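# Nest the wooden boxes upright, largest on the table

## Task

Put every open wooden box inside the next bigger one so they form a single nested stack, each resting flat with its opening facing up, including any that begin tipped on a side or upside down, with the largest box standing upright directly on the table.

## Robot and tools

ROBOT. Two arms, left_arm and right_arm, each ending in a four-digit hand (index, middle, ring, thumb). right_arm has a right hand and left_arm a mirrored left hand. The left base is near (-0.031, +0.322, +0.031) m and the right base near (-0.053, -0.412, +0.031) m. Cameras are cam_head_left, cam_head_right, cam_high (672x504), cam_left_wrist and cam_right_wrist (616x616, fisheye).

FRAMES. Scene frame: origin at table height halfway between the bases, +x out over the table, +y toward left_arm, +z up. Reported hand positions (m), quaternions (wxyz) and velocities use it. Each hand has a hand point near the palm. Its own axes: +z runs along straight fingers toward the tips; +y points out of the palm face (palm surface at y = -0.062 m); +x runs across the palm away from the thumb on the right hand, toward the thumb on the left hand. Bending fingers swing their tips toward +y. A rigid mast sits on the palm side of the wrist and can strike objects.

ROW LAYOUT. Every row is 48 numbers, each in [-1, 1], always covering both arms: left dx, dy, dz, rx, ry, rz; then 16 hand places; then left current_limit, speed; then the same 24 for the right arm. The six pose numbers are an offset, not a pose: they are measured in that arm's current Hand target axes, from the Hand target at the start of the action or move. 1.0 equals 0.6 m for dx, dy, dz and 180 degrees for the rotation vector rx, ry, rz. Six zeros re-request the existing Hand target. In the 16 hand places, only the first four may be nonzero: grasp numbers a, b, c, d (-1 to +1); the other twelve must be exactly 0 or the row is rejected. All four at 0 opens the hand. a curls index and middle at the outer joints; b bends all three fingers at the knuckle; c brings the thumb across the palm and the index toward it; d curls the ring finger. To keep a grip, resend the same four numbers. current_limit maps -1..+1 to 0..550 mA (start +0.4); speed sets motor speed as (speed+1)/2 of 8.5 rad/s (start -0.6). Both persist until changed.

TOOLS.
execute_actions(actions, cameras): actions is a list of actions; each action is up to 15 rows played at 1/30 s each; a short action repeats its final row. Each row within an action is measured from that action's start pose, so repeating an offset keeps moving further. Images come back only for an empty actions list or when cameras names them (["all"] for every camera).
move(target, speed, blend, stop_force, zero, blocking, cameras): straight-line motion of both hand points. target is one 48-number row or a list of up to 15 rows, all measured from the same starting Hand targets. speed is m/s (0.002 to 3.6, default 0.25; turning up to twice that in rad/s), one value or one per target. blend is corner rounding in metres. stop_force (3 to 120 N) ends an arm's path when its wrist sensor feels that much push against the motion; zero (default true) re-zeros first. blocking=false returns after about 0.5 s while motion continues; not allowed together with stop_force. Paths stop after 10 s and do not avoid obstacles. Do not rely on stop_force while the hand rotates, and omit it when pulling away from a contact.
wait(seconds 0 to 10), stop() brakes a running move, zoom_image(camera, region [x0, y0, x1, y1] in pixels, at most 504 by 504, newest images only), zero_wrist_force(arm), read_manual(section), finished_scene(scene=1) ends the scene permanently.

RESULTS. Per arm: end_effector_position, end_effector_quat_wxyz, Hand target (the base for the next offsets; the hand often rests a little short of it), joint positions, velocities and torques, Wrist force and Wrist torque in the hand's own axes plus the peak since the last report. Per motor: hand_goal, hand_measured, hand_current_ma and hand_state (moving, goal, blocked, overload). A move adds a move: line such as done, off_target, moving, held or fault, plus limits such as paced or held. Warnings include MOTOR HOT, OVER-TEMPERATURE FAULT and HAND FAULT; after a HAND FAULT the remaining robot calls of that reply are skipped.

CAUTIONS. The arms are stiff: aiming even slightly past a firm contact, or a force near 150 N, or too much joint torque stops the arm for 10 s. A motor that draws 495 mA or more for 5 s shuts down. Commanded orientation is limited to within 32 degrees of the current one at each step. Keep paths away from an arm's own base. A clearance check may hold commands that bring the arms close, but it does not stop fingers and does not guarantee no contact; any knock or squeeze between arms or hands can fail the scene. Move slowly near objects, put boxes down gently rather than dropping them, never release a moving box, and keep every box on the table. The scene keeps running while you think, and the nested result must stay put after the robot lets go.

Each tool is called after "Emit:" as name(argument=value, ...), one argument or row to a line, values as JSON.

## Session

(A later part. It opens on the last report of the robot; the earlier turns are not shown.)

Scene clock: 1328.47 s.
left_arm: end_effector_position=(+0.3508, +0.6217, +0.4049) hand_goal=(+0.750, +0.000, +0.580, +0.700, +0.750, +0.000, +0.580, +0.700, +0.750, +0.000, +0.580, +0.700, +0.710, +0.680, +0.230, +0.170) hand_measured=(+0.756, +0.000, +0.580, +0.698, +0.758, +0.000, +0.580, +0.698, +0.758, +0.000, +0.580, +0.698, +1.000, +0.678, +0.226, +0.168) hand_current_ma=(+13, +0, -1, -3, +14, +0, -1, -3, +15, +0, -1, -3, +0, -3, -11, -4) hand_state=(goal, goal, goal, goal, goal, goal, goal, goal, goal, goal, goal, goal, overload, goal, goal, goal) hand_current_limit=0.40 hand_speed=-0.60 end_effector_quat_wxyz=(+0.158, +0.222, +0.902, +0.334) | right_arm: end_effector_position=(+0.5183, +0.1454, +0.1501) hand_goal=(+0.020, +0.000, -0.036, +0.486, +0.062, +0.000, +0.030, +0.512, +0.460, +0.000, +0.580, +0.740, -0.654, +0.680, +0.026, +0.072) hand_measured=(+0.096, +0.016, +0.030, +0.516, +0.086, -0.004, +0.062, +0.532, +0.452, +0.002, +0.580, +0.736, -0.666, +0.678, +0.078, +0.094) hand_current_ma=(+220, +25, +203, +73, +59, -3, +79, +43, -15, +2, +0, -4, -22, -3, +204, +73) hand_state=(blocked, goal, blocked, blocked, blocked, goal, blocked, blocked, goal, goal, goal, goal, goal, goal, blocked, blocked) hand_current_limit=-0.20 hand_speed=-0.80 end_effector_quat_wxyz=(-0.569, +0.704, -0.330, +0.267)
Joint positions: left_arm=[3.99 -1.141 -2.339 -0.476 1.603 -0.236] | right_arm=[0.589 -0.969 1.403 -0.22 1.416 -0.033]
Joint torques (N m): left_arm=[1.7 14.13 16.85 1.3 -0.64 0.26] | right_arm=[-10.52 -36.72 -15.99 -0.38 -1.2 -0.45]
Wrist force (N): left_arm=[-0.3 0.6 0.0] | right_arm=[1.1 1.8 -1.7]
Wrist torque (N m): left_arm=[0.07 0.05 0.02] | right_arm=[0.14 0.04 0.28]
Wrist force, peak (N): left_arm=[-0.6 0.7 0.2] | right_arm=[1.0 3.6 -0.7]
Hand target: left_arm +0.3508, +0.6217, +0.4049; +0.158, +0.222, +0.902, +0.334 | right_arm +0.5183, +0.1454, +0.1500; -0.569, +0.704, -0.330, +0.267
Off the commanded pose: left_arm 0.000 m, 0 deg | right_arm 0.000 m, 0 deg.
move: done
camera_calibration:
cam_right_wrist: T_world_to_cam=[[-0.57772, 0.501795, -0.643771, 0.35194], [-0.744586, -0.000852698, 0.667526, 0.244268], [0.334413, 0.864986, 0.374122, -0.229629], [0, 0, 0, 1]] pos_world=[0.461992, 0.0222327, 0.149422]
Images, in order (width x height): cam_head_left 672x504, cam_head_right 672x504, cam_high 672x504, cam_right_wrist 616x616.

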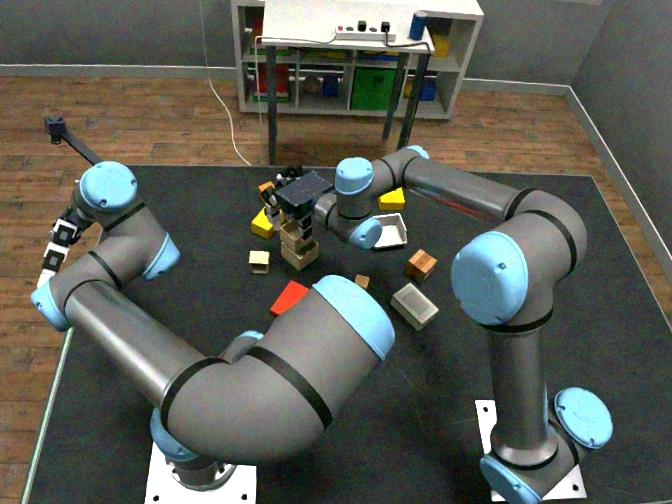

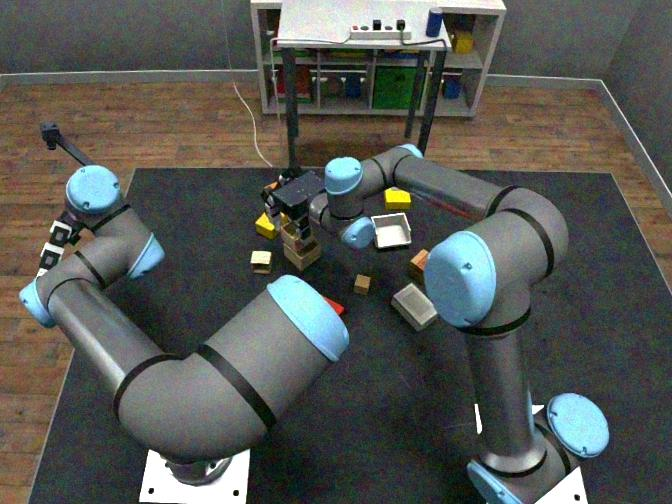

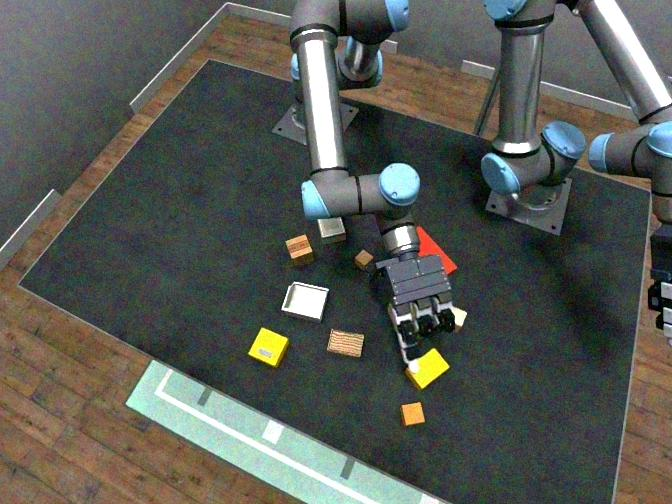

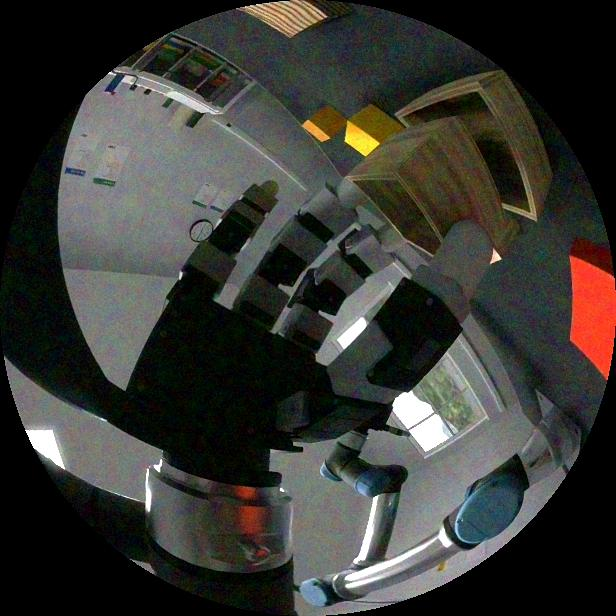

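Emit:
move(
  target=[0,0,0,0,0,0,0,0,0,0,0,0,0,0,0,0,0,0,0,0,0,0,0.4,-0.6,0.0097,0.0267,-0.0048,0,0,0,0.3,0.35,0.82,0,0,0,0,0,0,0,0,0,0,0,0,0,-0.2,-0.8],
  speed=0.05,
  stop_force=3,
  cameras=["cam_right_wrist","cam_head_left","cam_head_right"],
)

Emit:
zoom_image(
  camera="cam_right_wrist",
  region=[340, 60, 560, 280],
)

Emit:
zoom_image(
  camera="cam_head_left",
  region=[270, 200, 340, 280],
)

Emit:
zoom_image(
  camera="cam_head_right",
  region=[270, 200, 340, 280],
)

Scene clock: 1369.57 s.
left_arm: end_effector_position=(+0.3508, +0.6217, +0.4049) hand_goal=(+0.750, +0.000, +0.580, +0.700, +0.750, +0.000, +0.580, +0.700, +0.750, +0.000, +0.580, +0.700, +0.710, +0.680, +0.230, +0.170) hand_measured=(+0.756, +0.000, +0.580, +0.698, +0.758, +0.000, +0.580, +0.698, +0.758, +0.000, +0.580, +0.698, +1.000, +0.678, +0.226, +0.168) hand_current_ma=(+13, +0, -1, -3, +14, +0, -1, -3, +15, +0, -1, -3, +0, -3, -11, -4) hand_state=(goal, goal, goal, goal, goal, goal, goal, goal, goal, goal, goal, goal, overload, goal, goal, goal) hand_current_limit=0.40 hand_speed=-0.60 end_effector_quat_wxyz=(+0.158, +0.222, +0.902, +0.334) | right_arm: end_effector_position=(+0.5177, +0.1402, +0.1407) hand_goal=(+0.020, +0.000, -0.036, +0.486, +0.062, +0.000, +0.030, +0.512, +0.460, +0.000, +0.580, +0.740, -0.654, +0.680, +0.026, +0.072) hand_measured=(+0.096, +0.016, +0.026, +0.512, +0.086, -0.002, +0.060, +0.528, +0.452, +0.002, +0.580, +0.736, -0.666, +0.678, +0.082, +0.096) hand_current_ma=(+220, +25, +180, +61, +59, -2, +69, +30, -16, +2, +0, -4, -22, -3, +220, +78) hand_state=(blocked, goal, blocked, blocked, blocked, goal, blocked, goal, goal, goal, goal, goal, goal, goal, blocked, blocked) hand_current_limit=-0.20 hand_speed=-0.80 end_effector_quat_wxyz=(-0.569, +0.704, -0.330, +0.267)
Joint positions: left_arm=[3.99 -1.141 -2.339 -0.476 1.603 -0.236] | right_arm=[0.582 -0.968 1.428 -0.246 1.409 -0.035]
Joint torques (N m): left_arm=[0.21 13.29 16.32 1.25 -0.53 0.15] | right_arm=[10.69 -52.11 -11.13 -3.07 1.81 0.67]
Wrist force (N): left_arm=[-0.4 0.3 0.0] | right_arm=[1.1 1.9 -1.6]
Wrist torque (N m): left_arm=[0.03 0.06 0.02] | right_arm=[0.14 0.04 0.43]
Wrist force, peak (N): left_arm=[-0.5 0.8 0.1] | right_arm=[1.6 -2.4 -1.6]
Hand target: left_arm +0.3508, +0.6217, +0.4049; +0.158, +0.222, +0.902, +0.334 | right_arm +0.5177, +0.1402, +0.1407; -0.569, +0.704, -0.330, +0.267 (not the last commanded pose)
Off the commanded pose: left_arm 0.000 m, 0 deg | right_arm 0.007 m, 0 deg.
move: contact (right_arm)
camera_calibration:
cam_right_wrist: T_world_to_cam=[[-0.577627, 0.501839, -0.64382, 0.348158], [-0.744573, -0.000616915, 0.667541, 0.250221], [0.334601, 0.864961, 0.374012, -0.221394], [0, 0, 0, 1]] pos_world=[0.461492, 0.0169326, 0.139922]
Images, in order (width x height): cam_head_left 672x504, cam_head_right 672x504, cam_right_wrist 616x616.

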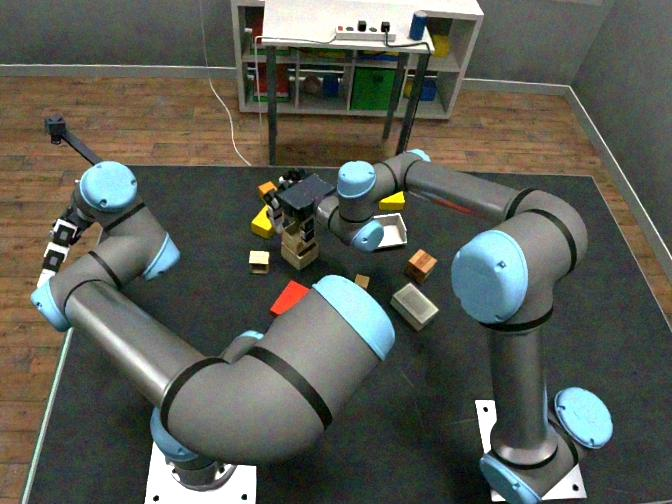

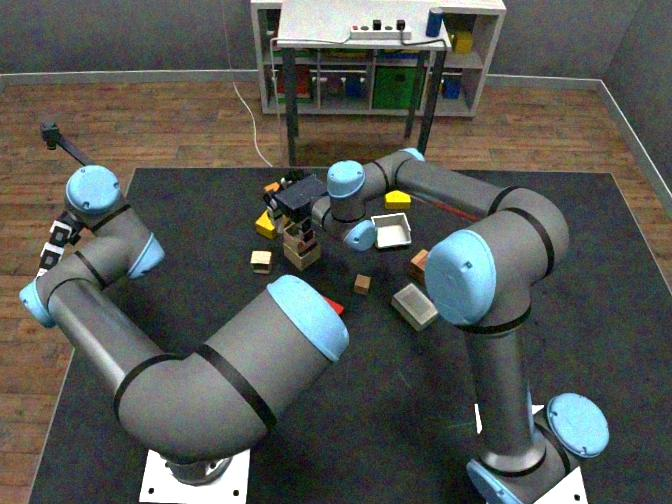

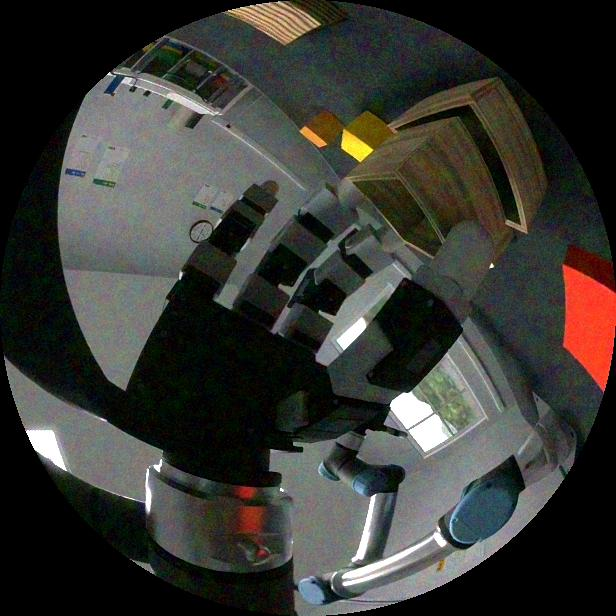

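Scaled by 2.291 from the camera's 616x616 image, which has a finer 880x880 frame.

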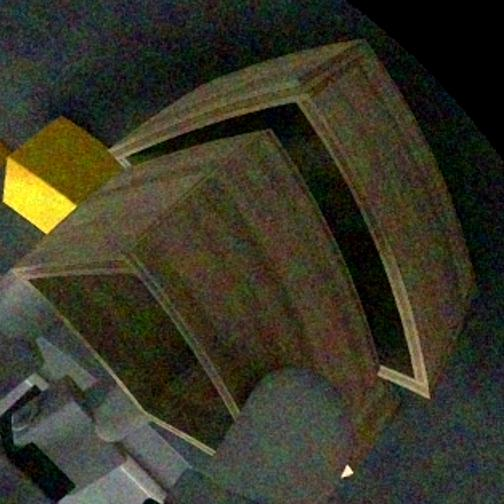

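Scaled by 6.300.

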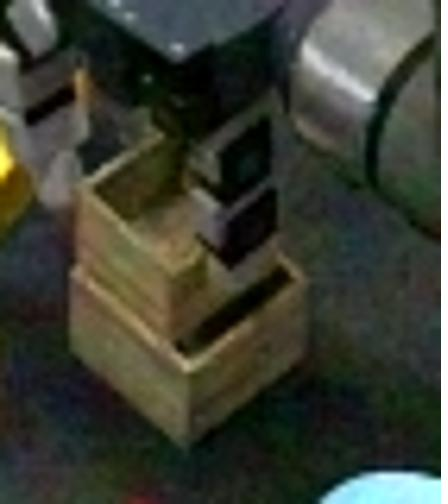

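Scaled by 6.300.

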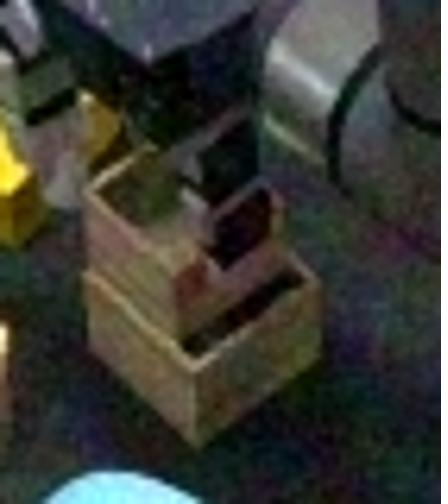

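Emit:
move(
  target=[0,0,0,0,0,0,0,0,0,0,0,0,0,0,0,0,0,0,0,0,0,0,0.4,-0.6,0.0102,-0.009,-0.0063,0,0,0,0.3,0.35,0.82,0,0,0,0,0,0,0,0,0,0,0,0,0,-0.2,-0.8],
  speed=0.05,
  cameras=["cam_right_wrist","cam_head_left","cam_head_right"],
)

Emit:
zoom_image(
  camera="cam_right_wrist",
  region=[340, 60, 560, 280],
)

Emit:
zoom_image(
  camera="cam_head_left",
  region=[270, 200, 340, 280],
)

Emit:
zoom_image(
  camera="cam_head_right",
  region=[270, 200, 340, 280],
)

Scene clock: 1427.40 s.
left_arm: end_effector_position=(+0.3508, +0.6217, +0.4049) hand_goal=(+0.750, +0.000, +0.580, +0.700, +0.750, +0.000, +0.580, +0.700, +0.750, +0.000, +0.580, +0.700, +0.710, +0.680, +0.230, +0.170) hand_measured=(+0.756, +0.000, +0.580, +0.698, +0.758, +0.000, +0.580, +0.698, +0.758, +0.000, +0.580, +0.698, +1.000, +0.678, +0.226, +0.168) hand_current_ma=(+13, +0, -1, -3, +14, +0, -1, -3, +15, +0, -1, -3, +0, -3, -11, -4) hand_state=(goal, goal, goal, goal, goal, goal, goal, goal, goal, goal, goal, goal, overload, goal, goal, goal) hand_current_limit=0.40 hand_speed=-0.60 end_effector_quat_wxyz=(+0.158, +0.222, +0.902, +0.334) | right_arm: end_effector_position=(+0.5197, +0.1337, +0.1468) hand_goal=(+0.020, +0.000, -0.036, +0.486, +0.062, +0.000, +0.030, +0.512, +0.460, +0.000, +0.580, +0.740, -0.654, +0.680, +0.026, +0.072) hand_measured=(+0.096, +0.016, +0.026, +0.512, +0.086, -0.002, +0.060, +0.528, +0.452, +0.002, +0.580, +0.736, -0.666, +0.678, +0.082, +0.096) hand_current_ma=(+220, +25, +180, +61, +59, -2, +69, +30, -16, +2, +0, -4, -22, -3, +220, +78) hand_state=(blocked, goal, blocked, blocked, blocked, goal, blocked, goal, goal, goal, goal, goal, goal, goal, blocked, blocked) hand_current_limit=-0.20 hand_speed=-0.80 end_effector_quat_wxyz=(-0.569, +0.704, -0.330, +0.267)
Joint positions: left_arm=[3.99 -1.141 -2.339 -0.476 1.603 -0.236] | right_arm=[0.57 -0.981 1.432 -0.237 1.397 -0.037]
Joint torques (N m): left_arm=[1.15 12.88 16.2 1.34 -0.54 0.2] | right_arm=[6.71 -35.82 -18.05 -1.25 0.84 -0.52]
Wrist force (N): left_arm=[-0.7 0.4 0.2] | right_arm=[1.2 1.6 -1.9]
Wrist torque (N m): left_arm=[0.01 0.11 -0.01] | right_arm=[0.12 0.04 0.43]
Wrist force, peak (N): left_arm=[-0.7 0.5 0.1] | right_arm=[1.1 1.9 -2.0]
Hand target: left_arm +0.3508, +0.6217, +0.4049; +0.158, +0.222, +0.902, +0.334 | right_arm +0.5197, +0.1338, +0.1467; -0.569, +0.704, -0.330, +0.267
Off the commanded pose: left_arm 0.000 m, 0 deg | right_arm 0.000 m, 0 deg.
move: done
camera_calibration:
cam_right_wrist: T_world_to_cam=[[-0.577719, 0.50184, -0.643737, 0.356489], [-0.744501, -0.000676972, 0.667621, 0.247449], [0.334603, 0.86496, 0.374012, -0.218814], [0, 0, 0, 1]] pos_world=[0.463392, 0.0105326, 0.146122]
Images, in order (width x height): cam_head_left 672x504, cam_head_right 672x504, cam_right_wrist 616x616.

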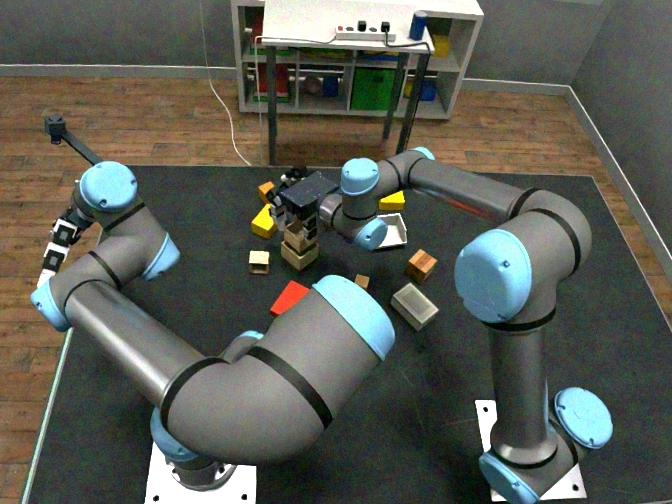

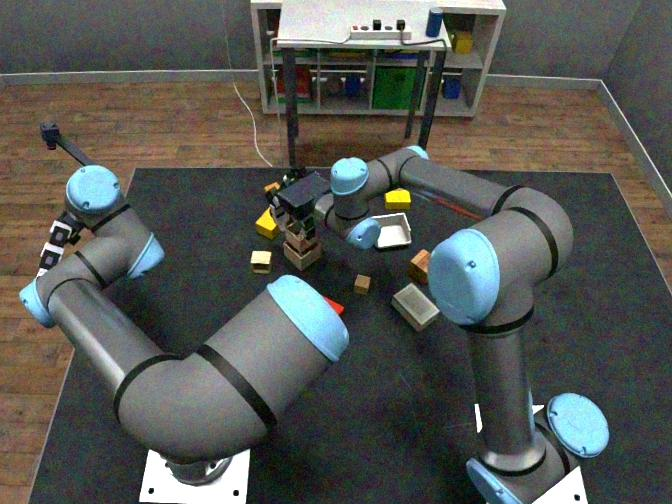

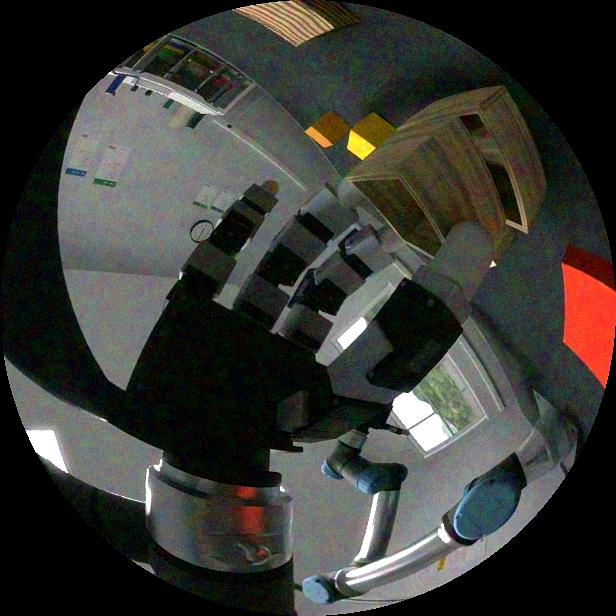

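Scaled by 2.291 from the camera's 616x616 image, which has a finer 880x880 frame.

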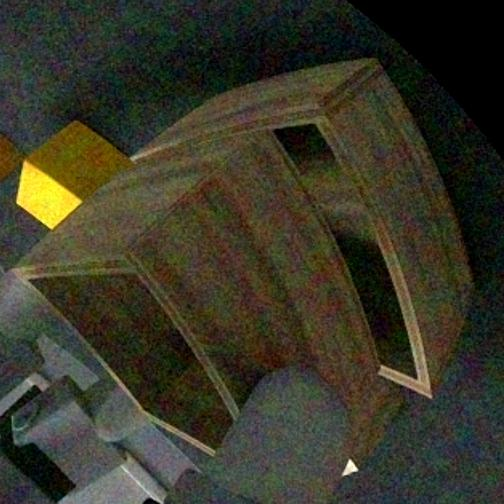

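Scaled by 6.300.

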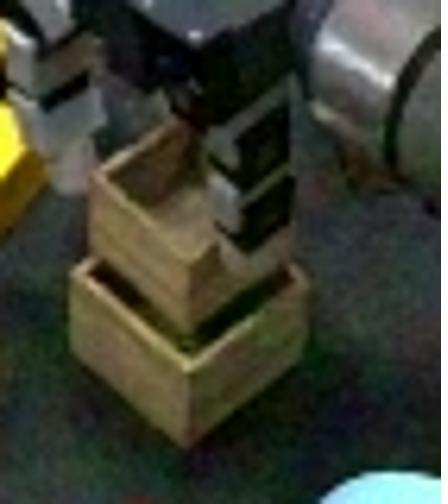

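Scaled by 6.300.

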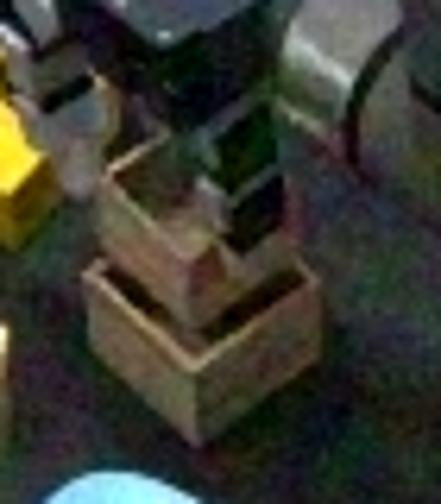

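Emit:
move(
  target=[0,0,0,0,0,0,0,0,0,0,0,0,0,0,0,0,0,0,0,0,0,0,0.4,-0.6,0,0.0587,0.0125,0,0,0,0.3,0.35,0.82,0,0,0,0,0,0,0,0,0,0,0,0,0,-0.2,-0.8],
  speed=0.015,
  stop_force=3,
  cameras=["cam_right_wrist","cam_head_left","cam_head_right"],
)

Emit:
zoom_image(
  camera="cam_right_wrist",
  region=[340, 60, 560, 280],
)

Emit:
zoom_image(
  camera="cam_head_left",
  region=[270, 200, 340, 280],
)

Emit:
zoom_image(
  camera="cam_head_right",
  region=[270, 200, 340, 280],
)

Scene clock: 1458.80 s.
left_arm: end_effector_position=(+0.3508, +0.6217, +0.4049) hand_goal=(+0.750, +0.000, +0.580, +0.700, +0.750, +0.000, +0.580, +0.700, +0.750, +0.000, +0.580, +0.700, +0.710, +0.680, +0.230, +0.170) hand_measured=(+0.756, +0.000, +0.580, +0.698, +0.758, +0.000, +0.580, +0.698, +0.758, +0.000, +0.580, +0.698, +1.000, +0.678, +0.226, +0.168) hand_current_ma=(+13, +0, -1, -3, +14, +0, -1, -3, +15, +0, -1, -3, +0, -3, -11, -4) hand_state=(goal, goal, goal, goal, goal, goal, goal, goal, goal, goal, goal, goal, overload, goal, goal, goal) hand_current_limit=0.40 hand_speed=-0.60 end_effector_quat_wxyz=(+0.158, +0.222, +0.902, +0.334) | right_arm: end_effector_position=(+0.5196, +0.1338, +0.1394) hand_goal=(+0.020, +0.000, -0.036, +0.486, +0.062, +0.000, +0.030, +0.512, +0.460, +0.000, +0.580, +0.740, -0.654, +0.680, +0.026, +0.072) hand_measured=(+0.096, +0.016, +0.022, +0.512, +0.086, -0.002, +0.058, +0.526, +0.452, +0.002, +0.580, +0.736, -0.666, +0.678, +0.082, +0.096) hand_current_ma=(+220, +25, +172, +58, +59, -1, +64, +26, -16, +2, +0, -4, -22, -3, +220, +79) hand_state=(blocked, goal, blocked, blocked, blocked, goal, blocked, goal, goal, goal, goal, goal, goal, goal, blocked, blocked) hand_current_limit=-0.20 hand_speed=-0.80 end_effector_quat_wxyz=(-0.569, +0.704, -0.330, +0.267)
Joint positions: left_arm=[3.99 -1.141 -2.339 -0.476 1.603 -0.236] | right_arm=[0.57 -0.973 1.44 -0.252 1.398 -0.037]
Joint torques (N m): left_arm=[-0.83 13.48 16.76 1.31 -0.44 0.29] | right_arm=[6.08 -51.6 -27.63 -2.72 2.25 0.29]
Wrist force (N): left_arm=[-0.4 0.5 0.1] | right_arm=[1.2 1.7 -1.4]
Wrist torque (N m): left_arm=[0.03 0.08 0.01] | right_arm=[0.10 0.02 0.43]
Wrist force, peak (N): left_arm=[-0.5 0.8 0.1] | right_arm=[0.5 -5.4 -3.0]
Hand target: left_arm +0.3508, +0.6217, +0.4049; +0.158, +0.222, +0.902, +0.334 | right_arm +0.5197, +0.1338, +0.1394; -0.569, +0.704, -0.330, +0.267 (not the last commanded pose)
Off the commanded pose: left_arm 0.000 m, 0 deg | right_arm 0.029 m, 0 deg.
move: contact (right_arm)
camera_calibration:
cam_right_wrist: T_world_to_cam=[[-0.577671, 0.50184, -0.643781, 0.351659], [-0.744539, -0.000645388, 0.667579, 0.252412], [0.334602, 0.864961, 0.374012, -0.216132], [0, 0, 0, 1]] pos_world=[0.463392, 0.0106326, 0.138722]
Images, in order (width x height): cam_head_left 672x504, cam_head_right 672x504, cam_right_wrist 616x616.

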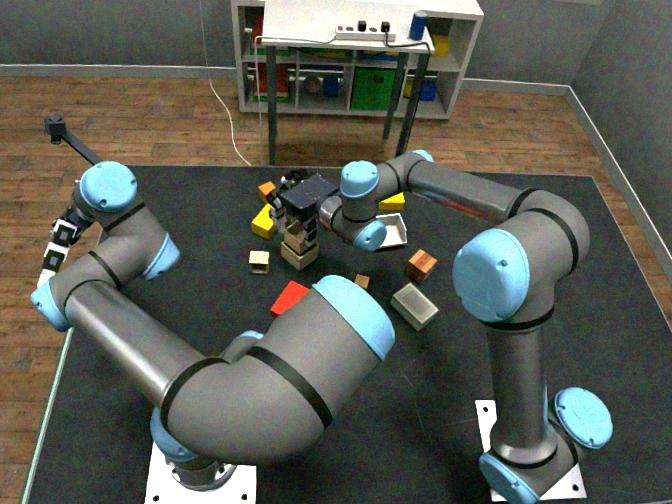

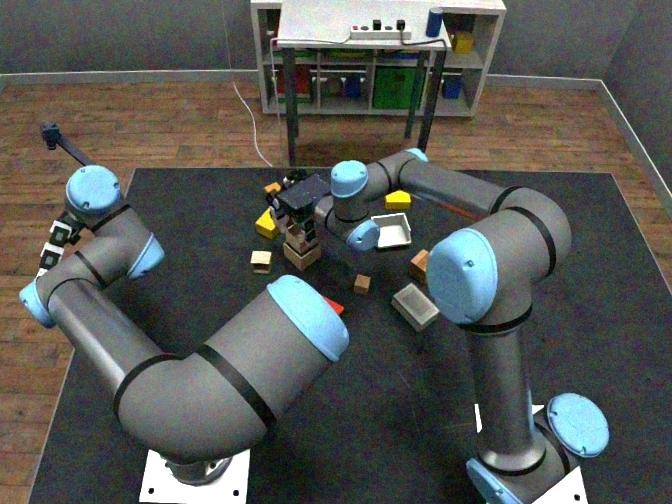

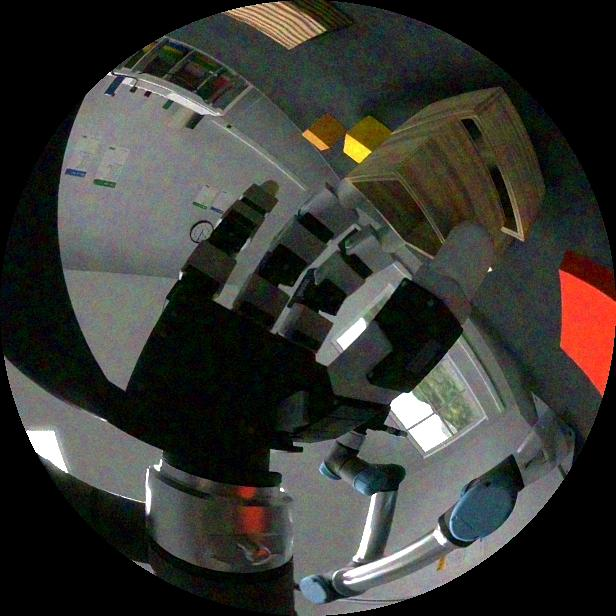

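Scaled by 2.291 from the camera's 616x616 image, which has a finer 880x880 frame.

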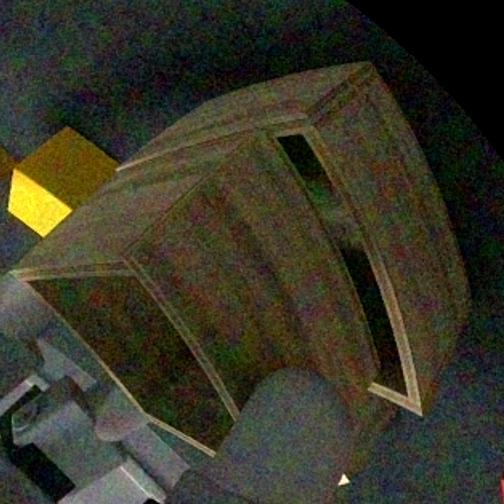

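Scaled by 6.300.

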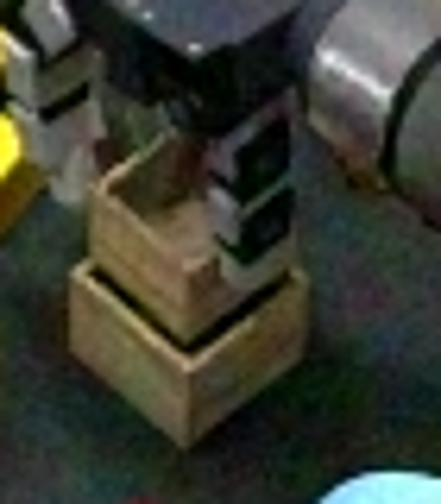

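Scaled by 6.300.

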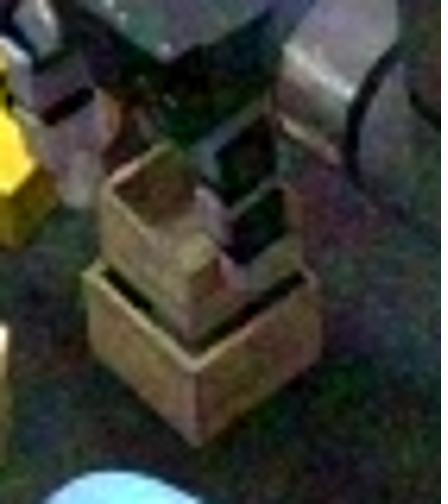

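Emit:
move(
  target=[0,0,0,0,0,0,0,0,0,0,0,0,0,0,0,0,0,0,0,0,0,0,0.4,-0.6,-0.0033,-0.0057,-0.0057,0,0,0,0.3,0.35,0.82,0,0,0,0,0,0,0,0,0,0,0,0,0,-0.2,-0.8],
  speed=0.05,
)

Emit:
move(
  target=[0,0,0,0,0,0,0,0,0,0,0,0,0,0,0,0,0,0,0,0,0,0,0.4,-0.6,0,0.0538,0.0114,0,0,0,0.3,0.35,0.82,0,0,0,0,0,0,0,0,0,0,0,0,0,-0.2,-0.8],
  speed=0.012,
  stop_force=3,
  cameras=["cam_right_wrist","cam_head_left","cam_head_right"],
)

Emit:
zoom_image(
  camera="cam_right_wrist",
  region=[340, 60, 560, 280],
)

Emit:
zoom_image(
  camera="cam_head_left",
  region=[270, 200, 340, 280],
)

Emit:
zoom_image(
  camera="cam_head_right",
  region=[270, 200, 340, 280],
)

Scene clock: 1478.73 s.
left_arm: end_effector_position=(+0.3508, +0.6217, +0.4049) hand_goal=(+0.750, +0.000, +0.580, +0.700, +0.750, +0.000, +0.580, +0.700, +0.750, +0.000, +0.580, +0.700, +0.710, +0.680, +0.230, +0.170) hand_measured=(+0.756, +0.000, +0.580, +0.698, +0.758, +0.000, +0.580, +0.698, +0.758, +0.000, +0.580, +0.698, +1.000, +0.678, +0.226, +0.168) hand_current_ma=(+13, +0, -1, -3, +14, +0, -1, -3, +15, +0, -1, -3, +0, -3, -11, -4) hand_state=(goal, goal, goal, goal, goal, goal, goal, goal, goal, goal, goal, goal, overload, goal, goal, goal) hand_current_limit=0.40 hand_speed=-0.60 end_effector_quat_wxyz=(+0.158, +0.222, +0.902, +0.334) | right_arm: end_effector_position=(+0.5163, +0.1336, +0.1435) hand_goal=(+0.020, +0.000, -0.036, +0.486, +0.062, +0.000, +0.030, +0.512, +0.460, +0.000, +0.580, +0.740, -0.654, +0.680, +0.026, +0.072) hand_measured=(+0.096, +0.016, +0.022, +0.512, +0.086, -0.002, +0.058, +0.526, +0.452, +0.002, +0.580, +0.736, -0.666, +0.678, +0.082, +0.096) hand_current_ma=(+220, +25, +172, +58, +59, -1, +64, +26, -16, +2, +0, -4, -22, -3, +220, +79) hand_state=(blocked, goal, blocked, blocked, blocked, goal, blocked, goal, goal, goal, goal, goal, goal, goal, blocked, blocked) hand_current_limit=-0.20 hand_speed=-0.80 end_effector_quat_wxyz=(-0.569, +0.704, -0.330, +0.267)
Joint positions: left_arm=[3.99 -1.141 -2.339 -0.476 1.603 -0.236] | right_arm=[0.573 -0.983 1.445 -0.248 1.4 -0.037]
Joint torques (N m): left_arm=[-0.22 13.76 16.06 1.14 -0.52 0.16] | right_arm=[5.69 -37.1 -18.27 -0.26 1.43 1.06]
Wrist force (N): left_arm=[-0.2 0.5 0.0] | right_arm=[1.0 1.7 -1.6]
Wrist torque (N m): left_arm=[0.04 0.04 0.03] | right_arm=[0.12 0.05 0.37]
Wrist force, peak (N): left_arm=[-0.5 0.8 0.1] | right_arm=[1.3 2.0 -1.8]
Hand target: left_arm +0.3508, +0.6217, +0.4049; +0.158, +0.222, +0.902, +0.334 | right_arm +0.5164, +0.1336, +0.1435; -0.569, +0.704, -0.330, +0.267
Off the commanded pose: left_arm 0.000 m, 0 deg | right_arm 0.000 m, 0 deg.
move: done

Scene clock: 1480.20 s.
left_arm: end_effector_position=(+0.3508, +0.6217, +0.4049) hand_goal=(+0.750, +0.000, +0.580, +0.700, +0.750, +0.000, +0.580, +0.700, +0.750, +0.000, +0.580, +0.700, +0.710, +0.680, +0.230, +0.170) hand_measured=(+0.756, +0.000, +0.580, +0.698, +0.758, +0.000, +0.580, +0.698, +0.758, +0.000, +0.580, +0.698, +1.000, +0.678, +0.226, +0.168) hand_current_ma=(+13, +0, -1, -3, +14, +0, -1, -3, +15, +0, -1, -3, +0, -3, -11, -4) hand_state=(goal, goal, goal, goal, goal, goal, goal, goal, goal, goal, goal, goal, overload, goal, goal, goal) hand_current_limit=0.40 hand_speed=-0.60 end_effector_quat_wxyz=(+0.158, +0.222, +0.902, +0.334) | right_arm: end_effector_position=(+0.5163, +0.1337, +0.1390) hand_goal=(+0.020, +0.000, -0.036, +0.486, +0.062, +0.000, +0.030, +0.512, +0.460, +0.000, +0.580, +0.740, -0.654, +0.680, +0.026, +0.072) hand_measured=(+0.096, +0.016, +0.020, +0.510, +0.086, +0.000, +0.056, +0.524, +0.450, +0.002, +0.580, +0.736, -0.666, +0.678, +0.086, +0.096) hand_current_ma=(+220, +25, +160, +54, +59, +0, +56, +22, -16, +2, +0, -4, -20, -3, +220, +79) hand_state=(blocked, goal, blocked, blocked, blocked, goal, blocked, goal, goal, goal, goal, goal, goal, goal, blocked, blocked) hand_current_limit=-0.20 hand_speed=-0.80 end_effector_quat_wxyz=(-0.569, +0.704, -0.330, +0.267)
Joint positions: left_arm=[3.99 -1.141 -2.339 -0.476 1.603 -0.236] | right_arm=[0.573 -0.978 1.45 -0.257 1.4 -0.037]
Joint torques (N m): left_arm=[0.52 13.24 16.64 1.41 -0.53 0.34] | right_arm=[0.37 -51.07 -27.15 0.17 -0.42 0.86]
Wrist force (N): left_arm=[-0.3 0.3 0.0] | right_arm=[1.1 1.8 -1.6]
Wrist torque (N m): left_arm=[0.03 0.05 0.03] | right_arm=[0.13 0.03 0.37]
Wrist force, peak (N): left_arm=[-0.5 0.8 0.0] | right_arm=[1.0 -4.9 -3.4]
Hand target: left_arm +0.3508, +0.6217, +0.4049; +0.158, +0.222, +0.902, +0.334 | right_arm +0.5163, +0.1337, +0.1390; -0.569, +0.704, -0.330, +0.267 (not the last commanded pose)
Off the commanded pose: left_arm 0.000 m, 0 deg | right_arm 0.028 m, 0 deg.
move: contact (right_arm)
camera_calibration:
cam_right_wrist: T_world_to_cam=[[-0.577627, 0.501839, -0.64382, 0.349466], [-0.744573, -0.000616915, 0.667541, 0.25031], [0.334601, 0.864961, 0.374012, -0.214754], [0, 0, 0, 1]] pos_world=[0.460092, 0.0105326, 0.138222]
Images, in order (width x height): cam_head_left 672x504, cam_head_right 672x504, cam_right_wrist 616x616.

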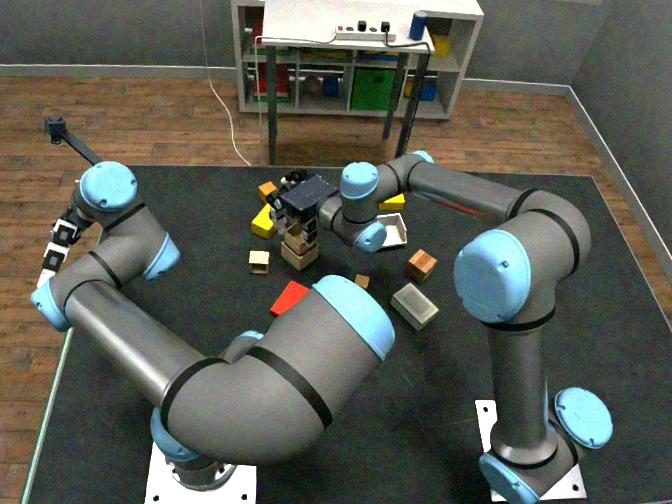

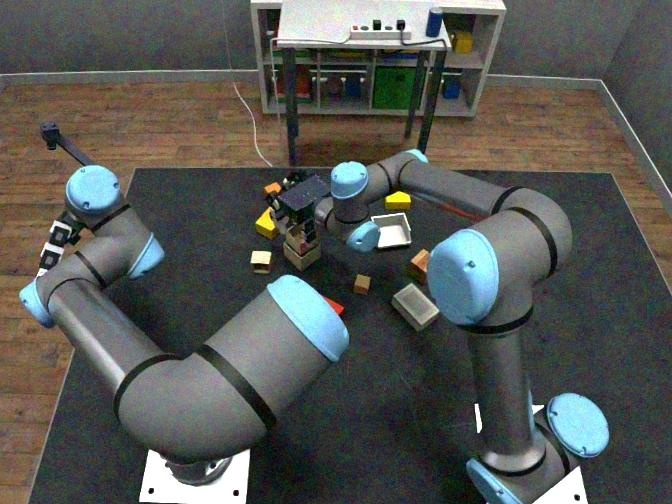

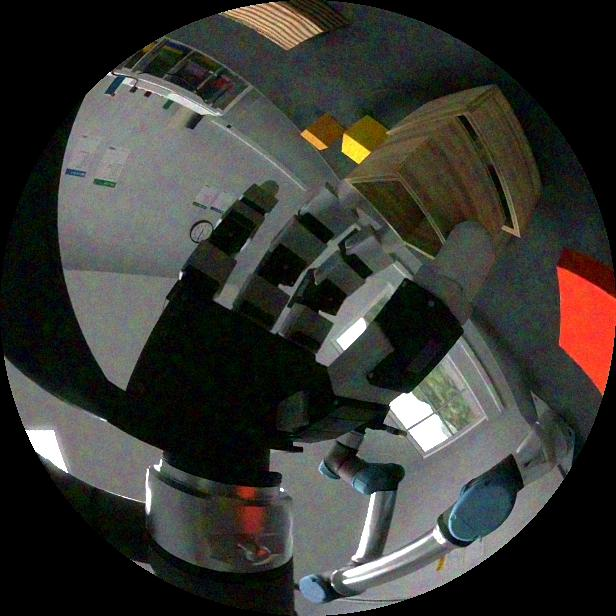

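Scaled by 2.291 from the camera's 616x616 image, which has a finer 880x880 frame.

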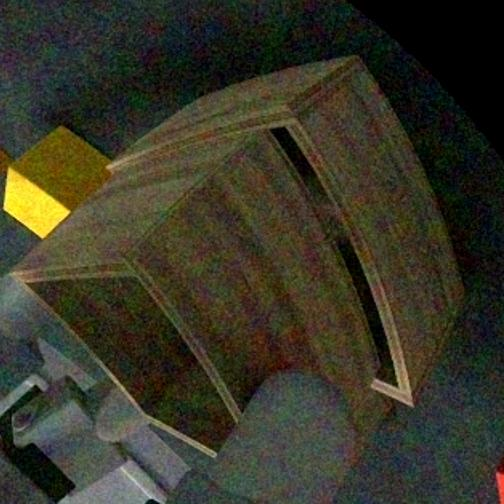

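Scaled by 6.300.

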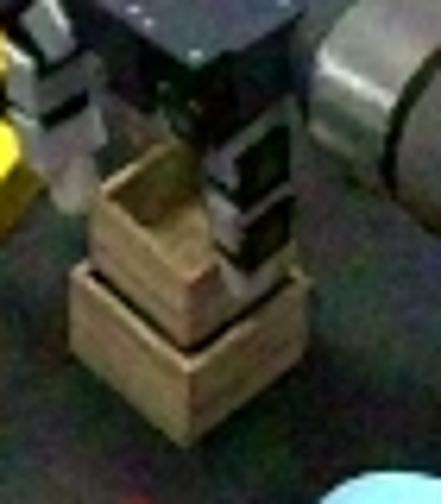

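Scaled by 6.300.

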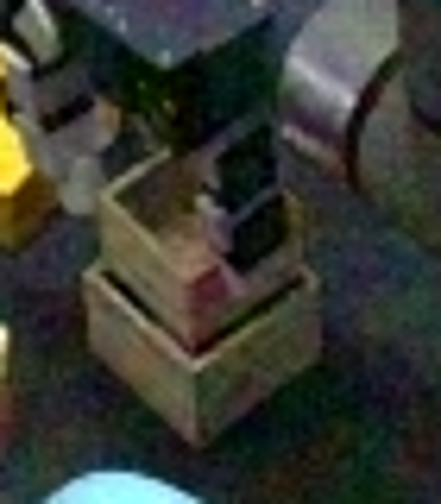

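Emit:
move(
  target=[0,0,0,0,0,0,0,0,0,0,0,0,0,0,0,0,0,0,0,0,0,0,0.4,-0.6,-0.0025,-0.0049,-0.0010,0,-0.0109,-0.0023,0.3,0.35,0.82,0,0,0,0,0,0,0,0,0,0,0,0,0,-0.2,-0.8],
  speed=0.05,
)

Emit:
move(
  target=[0,0,0,0,0,0,0,0,0,0,0,0,0,0,0,0,0,0,0,0,0,0,0.4,-0.6,0,0.0522,0.0111,0,0,0,0.3,0.35,0.82,0,0,0,0,0,0,0,0,0,0,0,0,0,-0.2,-0.8],
  speed=0.012,
  stop_force=3,
  cameras=["cam_right_wrist","cam_head_left","cam_head_right"],
)

Emit:
zoom_image(
  camera="cam_right_wrist",
  region=[340, 60, 560, 280],
)

Emit:
zoom_image(
  camera="cam_head_left",
  region=[270, 200, 340, 280],
)

Scene clock: 1500.97 s.
left_arm: end_effector_position=(+0.3508, +0.6217, +0.4049) hand_goal=(+0.750, +0.000, +0.580, +0.700, +0.750, +0.000, +0.580, +0.700, +0.750, +0.000, +0.580, +0.700, +0.710, +0.680, +0.230, +0.170) hand_measured=(+0.756, +0.000, +0.580, +0.698, +0.758, +0.000, +0.580, +0.698, +0.758, +0.000, +0.580, +0.698, +1.000, +0.678, +0.226, +0.168) hand_current_ma=(+13, +0, -1, -3, +14, +0, -1, -3, +15, +0, -1, -3, +0, -3, -11, -4) hand_state=(goal, goal, goal, goal, goal, goal, goal, goal, goal, goal, goal, goal, overload, goal, goal, goal) hand_current_limit=0.40 hand_speed=-0.60 end_effector_quat_wxyz=(+0.158, +0.222, +0.902, +0.334) | right_arm: end_effector_position=(+0.5155, +0.1347, +0.1420) hand_goal=(+0.020, +0.000, -0.036, +0.486, +0.062, +0.000, +0.030, +0.512, +0.460, +0.000, +0.580, +0.740, -0.654, +0.680, +0.026, +0.072) hand_measured=(+0.096, +0.016, +0.020, +0.510, +0.086, +0.000, +0.056, +0.524, +0.450, +0.002, +0.580, +0.736, -0.666, +0.678, +0.086, +0.096) hand_current_ma=(+220, +25, +160, +54, +59, +0, +56, +22, -16, +2, +0, -4, -20, -3, +220, +79) hand_state=(blocked, goal, blocked, blocked, blocked, goal, blocked, goal, goal, goal, goal, goal, goal, goal, blocked, blocked) hand_current_limit=-0.20 hand_speed=-0.80 end_effector_quat_wxyz=(-0.574, +0.710, -0.318, +0.257) end_effector_velocity=(+0.000, +0.000, +0.000) end_effector_angular_velocity=(+0.000, +0.000, -0.003)
Joint positions: left_arm=[3.99 -1.141 -2.339 -0.476 1.603 -0.236] | right_arm=[0.563 -0.98 1.443 -0.248 1.356 -0.046]
Joint velocities: left_arm=[within noise] | right_arm=[0.001 0 0 0 0.005 0.001]
Joint torques (N m): left_arm=[-0.34 12.56 16.86 1.35 -0.37 0.05] | right_arm=[6.17 -47.27 -16.61 -2.13 2.34 0.72]
Wrist force (N): left_arm=[-0.2 0.5 0.2] | right_arm=[1.2 1.9 -1.6]
Wrist torque (N m): left_arm=[0.03 0.06 0.02] | right_arm=[0.13 0.02 0.44]
Wrist force, peak (N): left_arm=[-0.6 0.7 0.2] | right_arm=[1.1 2.3 -1.6]
Hand target: left_arm +0.3508, +0.6217, +0.4049; +0.158, +0.222, +0.902, +0.334 | right_arm +0.5154, +0.1348, +0.1420; -0.574, +0.710, -0.318, +0.257
Off the commanded pose: left_arm 0.000 m, 0 deg | right_arm 0.000 m, 0 deg.
move: done

Scene clock: 1502.33 s.
left_arm: end_effector_position=(+0.3508, +0.6217, +0.4049) hand_goal=(+0.750, +0.000, +0.580, +0.700, +0.750, +0.000, +0.580, +0.700, +0.750, +0.000, +0.580, +0.700, +0.710, +0.680, +0.230, +0.170) hand_measured=(+0.756, +0.000, +0.580, +0.698, +0.758, +0.000, +0.580, +0.698, +0.758, +0.000, +0.580, +0.698, +1.000, +0.678, +0.226, +0.168) hand_current_ma=(+13, +0, -1, -3, +14, +0, -1, -3, +15, +0, -1, -3, +0, -3, -11, -4) hand_state=(goal, goal, goal, goal, goal, goal, goal, goal, goal, goal, goal, goal, overload, goal, goal, goal) hand_current_limit=0.40 hand_speed=-0.60 end_effector_quat_wxyz=(+0.158, +0.222, +0.902, +0.334) | right_arm: end_effector_position=(+0.5154, +0.1348, +0.1387) hand_goal=(+0.020, +0.000, -0.036, +0.486, +0.062, +0.000, +0.030, +0.512, +0.460, +0.000, +0.580, +0.740, -0.654, +0.680, +0.026, +0.072) hand_measured=(+0.096, +0.016, +0.018, +0.510, +0.086, +0.000, +0.054, +0.524, +0.450, +0.002, +0.580, +0.736, -0.666, +0.678, +0.086, +0.096) hand_current_ma=(+220, +25, +154, +52, +59, +0, +54, +21, -16, +2, +0, -4, -20, -3, +220, +79) hand_state=(blocked, goal, blocked, blocked, blocked, goal, blocked, goal, goal, goal, goal, goal, goal, goal, blocked, blocked) hand_current_limit=-0.20 hand_speed=-0.80 end_effector_quat_wxyz=(-0.574, +0.710, -0.318, +0.257)
Joint positions: left_arm=[3.99 -1.141 -2.339 -0.476 1.603 -0.236] | right_arm=[0.563 -0.976 1.447 -0.255 1.357 -0.046]
Joint torques (N m): left_arm=[-1.27 13.41 16.2 1.31 -0.27 0.01] | right_arm=[-2.73 -50.6 -27.81 0.14 1.99 0.4]
Wrist force (N): left_arm=[-0.3 0.2 0.1] | right_arm=[0.9 1.9 -1.4]
Wrist torque (N m): left_arm=[0.00 0.05 0.03] | right_arm=[0.11 0.05 0.41]
Wrist force, peak (N): left_arm=[-0.6 0.7 0.1] | right_arm=[0.1 -5.5 -3.5]
Hand target: left_arm +0.3508, +0.6217, +0.4049; +0.158, +0.222, +0.902, +0.334 | right_arm +0.5154, +0.1348, +0.1387; -0.574, +0.710, -0.318, +0.257 (not the last commanded pose)
Off the commanded pose: left_arm 0.000 m, 0 deg | right_arm 0.029 m, 0 deg.
move: contact (right_arm)
camera_calibration:
cam_right_wrist: T_world_to_cam=[[-0.594818, 0.481418, -0.643761, 0.359793], [-0.744086, -0.0266985, 0.66755, 0.253105], [0.304183, 0.876085, 0.374097, -0.201183], [0, 0, 0, 1]] pos_world=[0.463539, 0.00980016, 0.137922]
Images, in order (width x height): cam_head_left 672x504, cam_head_right 672x504, cam_right_wrist 616x616.

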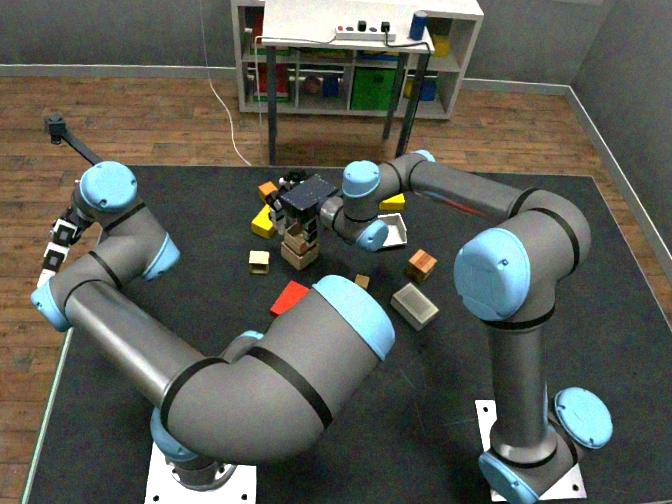

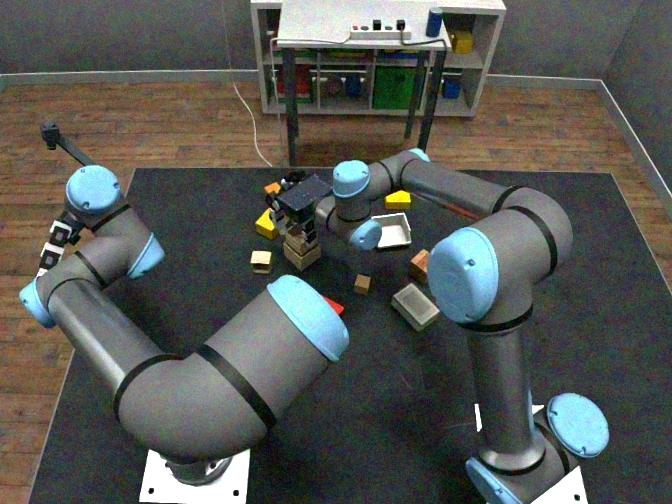

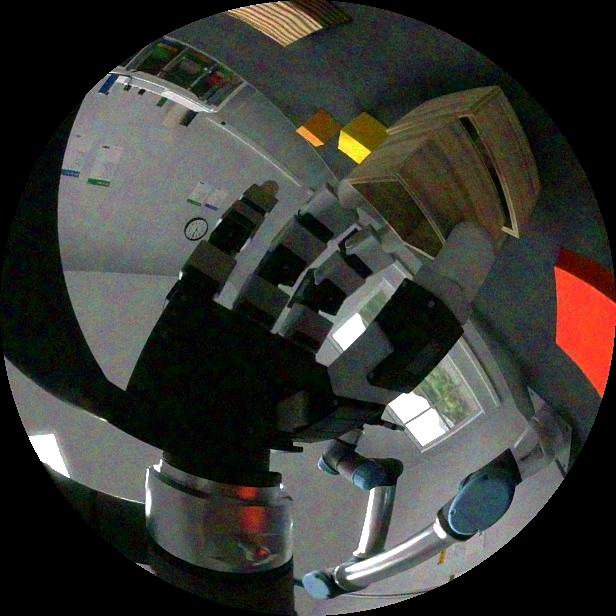

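Scaled by 2.291 from the camera's 616x616 image, which has a finer 880x880 frame.

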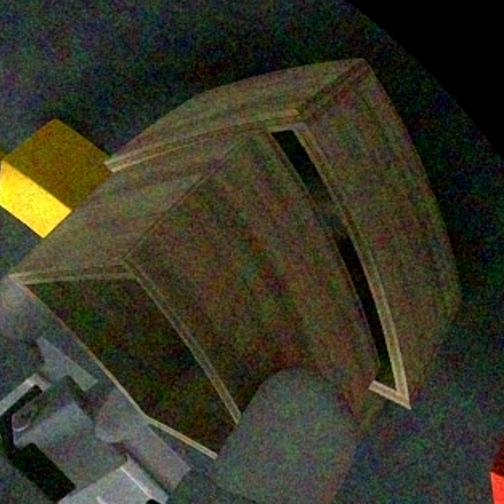

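Scaled by 6.300.

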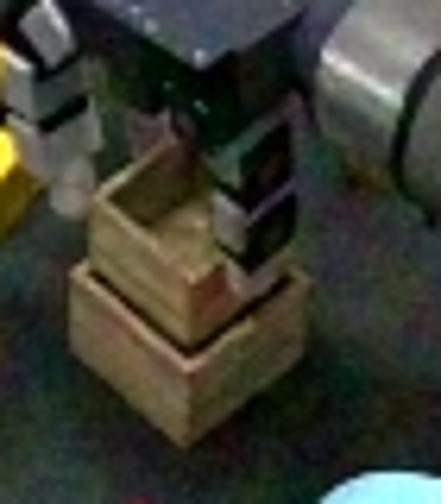

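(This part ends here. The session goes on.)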